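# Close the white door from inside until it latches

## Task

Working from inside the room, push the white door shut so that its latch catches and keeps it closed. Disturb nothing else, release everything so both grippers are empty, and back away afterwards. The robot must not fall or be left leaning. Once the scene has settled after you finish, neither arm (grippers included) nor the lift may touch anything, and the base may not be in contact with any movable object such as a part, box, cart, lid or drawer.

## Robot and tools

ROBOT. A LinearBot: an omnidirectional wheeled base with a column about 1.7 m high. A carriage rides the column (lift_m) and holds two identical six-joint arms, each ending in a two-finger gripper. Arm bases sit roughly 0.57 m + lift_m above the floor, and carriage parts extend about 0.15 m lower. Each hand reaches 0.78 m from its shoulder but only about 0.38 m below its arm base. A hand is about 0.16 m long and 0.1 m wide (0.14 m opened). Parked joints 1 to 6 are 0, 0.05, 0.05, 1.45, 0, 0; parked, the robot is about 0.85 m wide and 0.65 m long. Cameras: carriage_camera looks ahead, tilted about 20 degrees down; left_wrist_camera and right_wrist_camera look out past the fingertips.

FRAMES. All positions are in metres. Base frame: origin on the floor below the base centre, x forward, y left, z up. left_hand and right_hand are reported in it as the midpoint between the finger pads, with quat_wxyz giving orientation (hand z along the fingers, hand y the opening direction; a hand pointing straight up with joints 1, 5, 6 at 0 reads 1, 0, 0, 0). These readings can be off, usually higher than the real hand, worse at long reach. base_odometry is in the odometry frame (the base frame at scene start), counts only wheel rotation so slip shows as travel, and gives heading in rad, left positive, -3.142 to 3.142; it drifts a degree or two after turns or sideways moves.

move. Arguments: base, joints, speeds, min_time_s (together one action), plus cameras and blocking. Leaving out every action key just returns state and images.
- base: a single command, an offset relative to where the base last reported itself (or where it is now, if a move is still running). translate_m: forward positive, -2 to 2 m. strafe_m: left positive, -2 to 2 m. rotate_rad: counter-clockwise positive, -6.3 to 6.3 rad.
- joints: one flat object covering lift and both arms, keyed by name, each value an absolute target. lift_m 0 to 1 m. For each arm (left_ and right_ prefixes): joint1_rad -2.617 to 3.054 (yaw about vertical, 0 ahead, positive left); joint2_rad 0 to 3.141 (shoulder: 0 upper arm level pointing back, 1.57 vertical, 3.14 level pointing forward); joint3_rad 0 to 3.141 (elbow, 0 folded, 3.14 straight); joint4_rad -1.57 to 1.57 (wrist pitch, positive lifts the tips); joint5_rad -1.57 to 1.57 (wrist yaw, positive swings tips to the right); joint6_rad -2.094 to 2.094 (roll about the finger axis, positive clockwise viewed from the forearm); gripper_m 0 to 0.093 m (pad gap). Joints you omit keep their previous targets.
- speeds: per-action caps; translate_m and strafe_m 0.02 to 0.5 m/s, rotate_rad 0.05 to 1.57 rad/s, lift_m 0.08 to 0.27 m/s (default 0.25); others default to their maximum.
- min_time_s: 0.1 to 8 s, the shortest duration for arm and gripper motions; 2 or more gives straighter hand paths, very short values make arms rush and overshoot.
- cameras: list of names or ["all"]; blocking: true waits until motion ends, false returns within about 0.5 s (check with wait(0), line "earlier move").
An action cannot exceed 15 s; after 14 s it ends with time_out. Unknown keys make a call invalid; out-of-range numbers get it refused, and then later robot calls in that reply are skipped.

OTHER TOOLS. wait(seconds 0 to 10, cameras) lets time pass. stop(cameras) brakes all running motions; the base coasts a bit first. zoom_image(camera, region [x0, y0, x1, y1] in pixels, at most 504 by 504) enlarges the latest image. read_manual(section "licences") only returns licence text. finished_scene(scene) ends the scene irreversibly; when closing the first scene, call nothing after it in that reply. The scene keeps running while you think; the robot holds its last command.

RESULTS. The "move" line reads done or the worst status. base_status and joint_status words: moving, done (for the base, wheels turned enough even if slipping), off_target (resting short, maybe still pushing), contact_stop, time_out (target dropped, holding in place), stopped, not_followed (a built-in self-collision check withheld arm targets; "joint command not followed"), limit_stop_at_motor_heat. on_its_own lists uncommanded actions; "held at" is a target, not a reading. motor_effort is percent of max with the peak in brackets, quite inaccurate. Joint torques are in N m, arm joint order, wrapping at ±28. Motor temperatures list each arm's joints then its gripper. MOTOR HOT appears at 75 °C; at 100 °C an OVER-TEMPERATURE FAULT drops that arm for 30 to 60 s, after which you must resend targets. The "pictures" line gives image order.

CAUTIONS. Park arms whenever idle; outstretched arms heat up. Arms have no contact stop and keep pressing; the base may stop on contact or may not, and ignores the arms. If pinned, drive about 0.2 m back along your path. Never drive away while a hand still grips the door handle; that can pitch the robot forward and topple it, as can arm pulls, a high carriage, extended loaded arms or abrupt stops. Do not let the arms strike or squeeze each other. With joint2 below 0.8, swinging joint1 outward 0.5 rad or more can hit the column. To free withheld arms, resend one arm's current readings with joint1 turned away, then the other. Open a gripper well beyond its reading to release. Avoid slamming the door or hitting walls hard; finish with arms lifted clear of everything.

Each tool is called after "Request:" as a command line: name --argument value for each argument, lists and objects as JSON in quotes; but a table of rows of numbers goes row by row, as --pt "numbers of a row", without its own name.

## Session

Request:
move --cameras '["carriage_camera"]'

Scene clock: 0.00 s.
Joint torques (N m): no reading
Motor temperatures (°C): left_arm=[30 33 34 29 27 30 27] | right_arm=[30 31 32 28 29 29 31]
base_odometry: x=+0.000 y=+0.000 heading=+0.000
base_status: not commanded
joint_positions: lift_m=+0.300 left_joint1_rad=-0.008 left_joint2_rad=+0.051 left_joint3_rad=+0.041 left_joint4_rad=+1.440 left_joint5_rad=+0.011 left_joint6_rad=+0.011 left_gripper_m=+0.09396 right_joint1_rad=+0.018 right_joint2_rad=+0.067 right_joint3_rad=+0.063 right_joint4_rad=+1.446 right_joint5_rad=+0.039 right_joint6_rad=-0.006 right_gripper_m=+0.09396
joint_status: not commanded
motor_effort: lift_m=+18 drive_wheels=+1
left_hand: x=+0.2522 y=+0.2949 z=+1.3106 quat_wxyz=(+0.997, +0.006, +0.071, +0.001) (m; base frame)
right_hand: x=+0.2488 y=-0.3033 z=+1.3166 quat_wxyz=(+0.998, +0.018, +0.064, +0.005) (m; base frame)
pictures: carriage_camera
Images, in order (width x height): carriage_camera 672x504.

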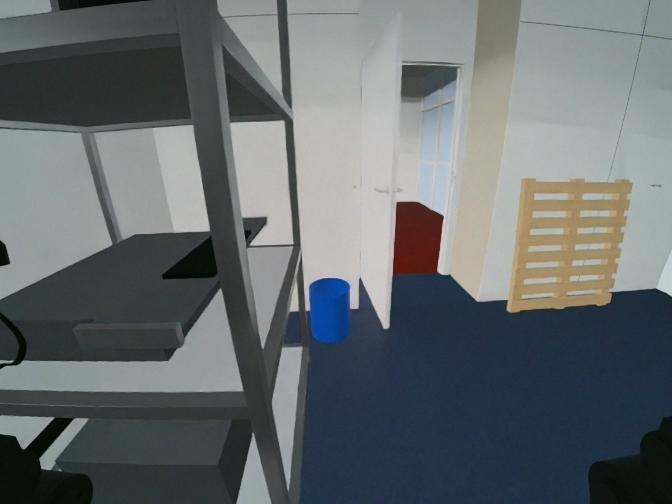

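Request:
move --base '{"strafe_m": -0.64}' --joints '{"left_gripper_m": 0.0, "lift_m": 0.35}' --cameras '[]'

Request:
move --base '{"rotate_rad": 0.065}' --cameras '[]'

Request:
move --base '{"translate_m": 1.07}' --joints '{"left_joint2_rad": 2.3, "left_joint3_rad": 2.0, "left_joint4_rad": 0.3}' --min_time_s 1.7 --cameras '["carriage_camera"]'

Scene clock: 17.30 s.
Joint torques (N m): left_arm=[-0.18 3.88 5.6 -0.1 0.08 0.04] | right_arm=[-0.24 3.84 6.09 -0.21 -0.09 -0.05]
move: done
base_odometry: x=-0.001 y=-0.640 heading=-0.001
base_status: done
joint_positions: lift_m=+0.350 left_joint1_rad=-0.007 left_joint2_rad=+0.051 left_joint3_rad=+0.041 left_joint4_rad=+1.440 left_joint5_rad=+0.011 left_joint6_rad=+0.011 left_gripper_m=+0.00066 right_joint1_rad=+0.019 right_joint2_rad=+0.067 right_joint3_rad=+0.063 right_joint4_rad=+1.446 right_joint5_rad=+0.039 right_joint6_rad=-0.006 right_gripper_m=+0.09396
joint_status: all done
motor_effort: lift_m=+17(22) drive_wheels=-3(18)
left_hand: x=+0.2522 y=+0.2949 z=+1.3607 quat_wxyz=(+0.997, +0.006, +0.071, +0.001) (m; base frame)
right_hand: x=+0.2488 y=-0.3032 z=+1.3667 quat_wxyz=(+0.998, +0.018, +0.064, +0.005) (m; base frame)
pictures: none
No camera images: "cameras" was empty.

Scene clock: 18.17 s.
Joint torques (N m): left_arm=[-0.14 3.97 5.68 -0.09 0.07 0.07] | right_arm=[0.02 3.85 6.06 -0.21 -0.11 -0.05]
move: done
base_odometry: x=-0.001 y=-0.640 heading=+0.064
base_status: done
joint_positions: lift_m=+0.350 left_joint1_rad=-0.007 left_joint2_rad=+0.051 left_joint3_rad=+0.041 left_joint4_rad=+1.440 left_joint5_rad=+0.011 left_joint6_rad=+0.011 left_gripper_m=+0.00066 right_joint1_rad=+0.019 right_joint2_rad=+0.067 right_joint3_rad=+0.063 right_joint4_rad=+1.446 right_joint5_rad=+0.039 right_joint6_rad=-0.006 right_gripper_m=+0.09396
joint_status: not commanded
motor_effort: lift_m=+17(18) drive_wheels=-1(6)
left_hand: x=+0.2522 y=+0.2949 z=+1.3607 quat_wxyz=(+0.997, +0.006, +0.071, +0.001) (m; base frame)
right_hand: x=+0.2488 y=-0.3032 z=+1.3667 quat_wxyz=(+0.998, +0.018, +0.064, +0.005) (m; base frame)
pictures: none
No camera images: "cameras" was empty.

Scene clock: 22.70 s.
Joint torques (N m): left_arm=[-0.29 -14.11 9.59 1.99 0.1 0.06] | right_arm=[-0.23 3.86 6.04 -0.21 -0.1 -0.04]
move: done
base_odometry: x=+1.067 y=-0.573 heading=+0.064
base_status: done
joint_positions: lift_m=+0.350 left_joint1_rad=-0.007 left_joint2_rad=+2.295 left_joint3_rad=+1.971 left_joint4_rad=+0.304 left_joint5_rad=+0.011 left_joint6_rad=+0.011 left_gripper_m=+0.00066 right_joint1_rad=+0.019 right_joint2_rad=+0.067 right_joint3_rad=+0.063 right_joint4_rad=+1.447 right_joint5_rad=+0.039 right_joint6_rad=-0.006 right_gripper_m=+0.09396
joint_status: all done
motor_effort: lift_m=+17(18) drive_wheels=-2(16)
left_hand: x=+0.9094 y=+0.2900 z=+1.2159 quat_wxyz=(+0.700, +0.011, +0.714, -0.003) (m; base frame)
right_hand: x=+0.2487 y=-0.3032 z=+1.3666 quat_wxyz=(+0.998, +0.018, +0.064, +0.005) (m; base frame)
pictures: carriage_camera
Images, in order (width x height): carriage_camera 672x504.

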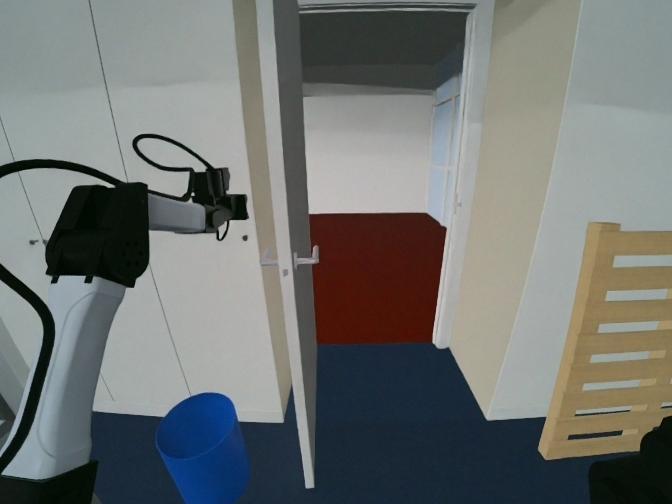

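Request:
move --base '{"strafe_m": -0.57}' --speeds '{"strafe_m": 0.25}' --cameras '[]'

Request:
move --base '{"translate_m": 0.3}' --speeds '{"translate_m": 0.2}' --cameras '[]'

Request:
move --base '{"strafe_m": 0.2}' --joints '{"left_joint1_rad": -0.45}' --speeds '{"strafe_m": 0.2}' --min_time_s 1.5 --cameras '["carriage_camera"]'

Request:
move --base '{"translate_m": 0.35}' --speeds '{"translate_m": 0.2}' --cameras '["carriage_camera"]'

Request:
move --base '{"translate_m": 0.21}' --speeds '{"translate_m": 0.1}' --cameras '["carriage_camera"]'

Request:
move --base '{"translate_m": -0.2}' --joints '{"left_joint1_rad": -0.45}' --speeds '{"translate_m": 0.25}' --cameras '["carriage_camera"]'

Request:
zoom_image --camera "carriage_camera" --region '[380, 180, 540, 500]'

Scene clock: 44.10 s.
Joint torques (N m): left_arm=[-0.01 -14.11 9.55 1.96 0.27 0.06] | right_arm=[-0.18 3.81 6.04 -0.22 -0.11 -0.04]
Motor temperatures (°C): left_arm=[30 41 39 35 27 30 28] | right_arm=[30 32 33 28 29 29 31]
move: done
base_odometry: x=+1.104 y=-1.141 heading=+0.064
base_status: done
joint_positions: lift_m=+0.350 left_joint1_rad=-0.008 left_joint2_rad=+2.295 left_joint3_rad=+1.971 left_joint4_rad=+0.303 left_joint5_rad=-0.003 left_joint6_rad=+0.008 left_gripper_m=+0.00064 right_joint1_rad=+0.019 right_joint2_rad=+0.067 right_joint3_rad=+0.063 right_joint4_rad=+1.447 right_joint5_rad=+0.039 right_joint6_rad=-0.006 right_gripper_m=+0.09396
joint_status: not commanded
motor_effort: lift_m=+17(18) drive_wheels=-1(12)
left_hand: x=+0.9094 y=+0.2919 z=+1.2156 quat_wxyz=(+0.700, +0.005, +0.714, +0.001) (m; base frame)
right_hand: x=+0.2487 y=-0.3032 z=+1.3666 quat_wxyz=(+0.998, +0.018, +0.064, +0.005) (m; base frame)
pictures: none
No camera images: "cameras" was empty.

Scene clock: 46.80 s.
Joint torques (N m): left_arm=[-0.54 -14.16 9.83 2 0.26 0.05] | right_arm=[-0.21 3.84 6.09 -0.24 -0.1 -0.05]
move: done
base_odometry: x=+1.403 y=-1.123 heading=+0.063
base_status: done
joint_positions: lift_m=+0.350 left_joint1_rad=-0.002 left_joint2_rad=+2.295 left_joint3_rad=+1.971 left_joint4_rad=+0.301 left_joint5_rad=-0.004 left_joint6_rad=+0.008 left_gripper_m=+0.00064 right_joint1_rad=+0.019 right_joint2_rad=+0.067 right_joint3_rad=+0.063 right_joint4_rad=+1.446 right_joint5_rad=+0.039 right_joint6_rad=-0.006 right_gripper_m=+0.09396
joint_status: not commanded
motor_effort: lift_m=+17(18) drive_wheels=-2(13)
left_hand: x=+0.9094 y=+0.2966 z=+1.2150 quat_wxyz=(+0.699, +0.002, +0.715, +0.004) (m; base frame)
right_hand: x=+0.2489 y=-0.3032 z=+1.3666 quat_wxyz=(+0.998, +0.018, +0.065, +0.005) (m; base frame)
pictures: none
No camera images: "cameras" was empty.

Scene clock: 48.90 s.
Joint torques (N m): left_arm=[-0.47 -14.22 9.69 1.95 0.22 0.07] | right_arm=[-0.24 3.88 6.02 -0.2 -0.08 -0.05]
move: done
base_odometry: x=+1.391 y=-0.923 heading=+0.063
base_status: done
joint_positions: lift_m=+0.350 left_joint1_rad=-0.444 left_joint2_rad=+2.295 left_joint3_rad=+1.971 left_joint4_rad=+0.301 left_joint5_rad=-0.001 left_joint6_rad=+0.008 left_gripper_m=+0.00064 right_joint1_rad=+0.019 right_joint2_rad=+0.067 right_joint3_rad=+0.063 right_joint4_rad=+1.446 right_joint5_rad=+0.039 right_joint6_rad=-0.006 right_gripper_m=+0.09396
joint_status: all done
motor_effort: lift_m=+18(18) drive_wheels=+0(13)
left_hand: x=+0.8422 y=-0.0009 z=+1.2150 quat_wxyz=(+0.682, +0.160, +0.697, -0.151) (m; base frame)
right_hand: x=+0.2489 y=-0.3032 z=+1.3666 quat_wxyz=(+0.998, +0.018, +0.065, +0.005) (m; base frame)
pictures: carriage_camera
Images, in order (width x height): carriage_camera 672x504.

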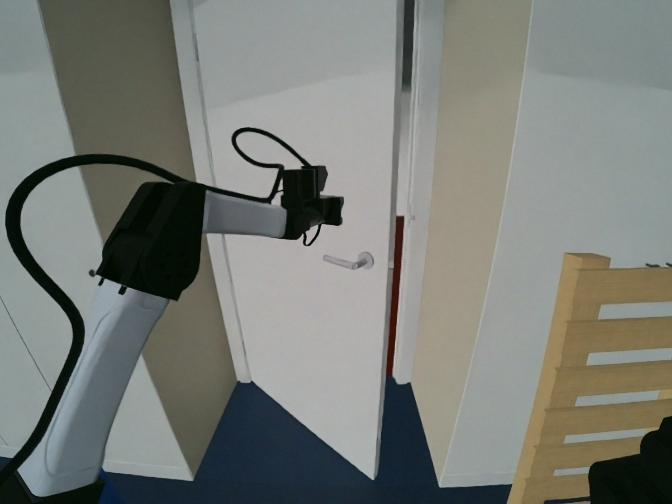

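Scene clock: 51.73 s.
Joint torques (N m): left_arm=[-0.4 -14.2 9.28 2.06 0.18 0.06] | right_arm=[-0.24 3.85 6.11 -0.21 -0.11 -0.05]
move: done
base_odometry: x=+1.740 y=-0.901 heading=+0.063
base_status: done
joint_positions: lift_m=+0.350 left_joint1_rad=-0.448 left_joint2_rad=+2.296 left_joint3_rad=+1.975 left_joint4_rad=+0.293 left_joint5_rad=+0.003 left_joint6_rad=+0.008 left_gripper_m=+0.00064 right_joint1_rad=+0.019 right_joint2_rad=+0.067 right_joint3_rad=+0.063 right_joint4_rad=+1.446 right_joint5_rad=+0.039 right_joint6_rad=-0.006 right_gripper_m=+0.09396
joint_status: not commanded
motor_effort: lift_m=+18(18) drive_wheels=-2(17)
left_hand: x=+0.8409 y=-0.0040 z=+1.2144 quat_wxyz=(+0.680, +0.163, +0.698, -0.153) (m; base frame)
right_hand: x=+0.2488 y=-0.3032 z=+1.3666 quat_wxyz=(+0.998, +0.018, +0.064, +0.005) (m; base frame)
pictures: carriage_camera
Images, in order (width x height): carriage_camera 672x504.

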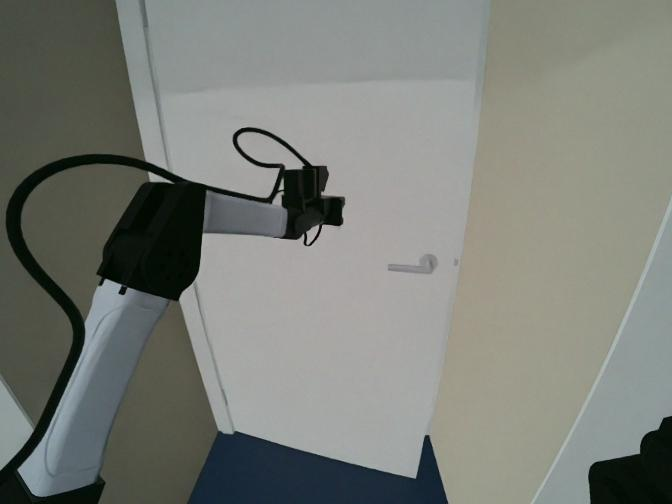

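Scene clock: 54.53 s.
Joint torques (N m): left_arm=[3.77 -14.04 9.21 2.11 -1.54 0.07] | right_arm=[-0.28 3.84 6.13 -0.17 -0.11 -0.06]
move: done
base_odometry: x=+1.949 y=-0.887 heading=+0.064
base_status: done
joint_positions: lift_m=+0.350 left_joint1_rad=-0.500 left_joint2_rad=+2.294 left_joint3_rad=+1.976 left_joint4_rad=+0.281 left_joint5_rad=+0.153 left_joint6_rad=+0.008 left_gripper_m=+0.00064 right_joint1_rad=+0.019 right_joint2_rad=+0.067 right_joint3_rad=+0.063 right_joint4_rad=+1.445 right_joint5_rad=+0.039 right_joint6_rad=-0.006 right_gripper_m=+0.09396
joint_status: not commanded
motor_effort: lift_m=+18(18) drive_wheels=+6(13)
left_hand: x=+0.8098 y=-0.0579 z=+1.2127 quat_wxyz=(+0.657, +0.232, +0.682, -0.222) (m; base frame)
right_hand: x=+0.2492 y=-0.3032 z=+1.3665 quat_wxyz=(+0.998, +0.018, +0.065, +0.005) (m; base frame)
pictures: carriage_camera
Images, in order (width x height): carriage_camera 672x504.

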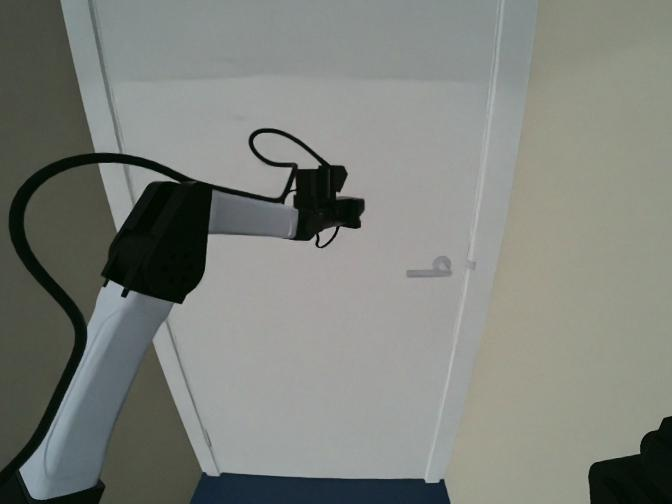

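Scene clock: 56.60 s.
Joint torques (N m): left_arm=[-0.24 -14.11 9.17 2.14 -0.07 0.07] | right_arm=[-0.2 3.82 6 -0.19 -0.1 -0.05]
move: done
base_odometry: x=+1.750 y=-0.900 heading=+0.064
base_status: done
joint_positions: lift_m=+0.350 left_joint1_rad=-0.448 left_joint2_rad=+2.294 left_joint3_rad=+1.976 left_joint4_rad=+0.286 left_joint5_rad=+0.025 left_joint6_rad=+0.008 left_gripper_m=+0.00064 right_joint1_rad=+0.019 right_joint2_rad=+0.067 right_joint3_rad=+0.063 right_joint4_rad=+1.446 right_joint5_rad=+0.039 right_joint6_rad=-0.006 right_gripper_m=+0.09396
joint_status: all done
motor_effort: lift_m=+18(18) drive_wheels=-1(11)
left_hand: x=+0.8387 y=-0.0077 z=+1.2140 quat_wxyz=(+0.677, +0.171, +0.698, -0.160) (m; base frame)
right_hand: x=+0.2490 y=-0.3032 z=+1.3665 quat_wxyz=(+0.998, +0.018, +0.065, +0.005) (m; base frame)
pictures: carriage_camera
Images, in order (width x height): carriage_camera 672x504.

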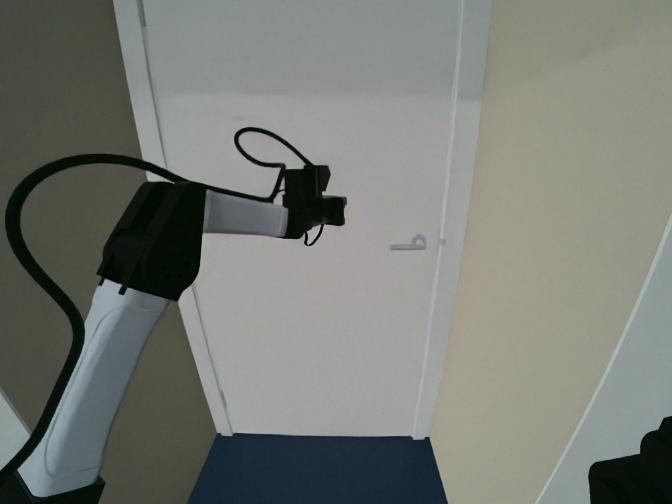

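Scaled by 1.575 from the camera's 672x504 image, which has a finer 960x720 frame.

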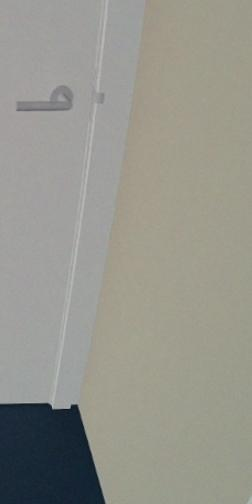

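Matches the latched view.

Request:
finished_scene --scene 3

The scene is finished: the task was done.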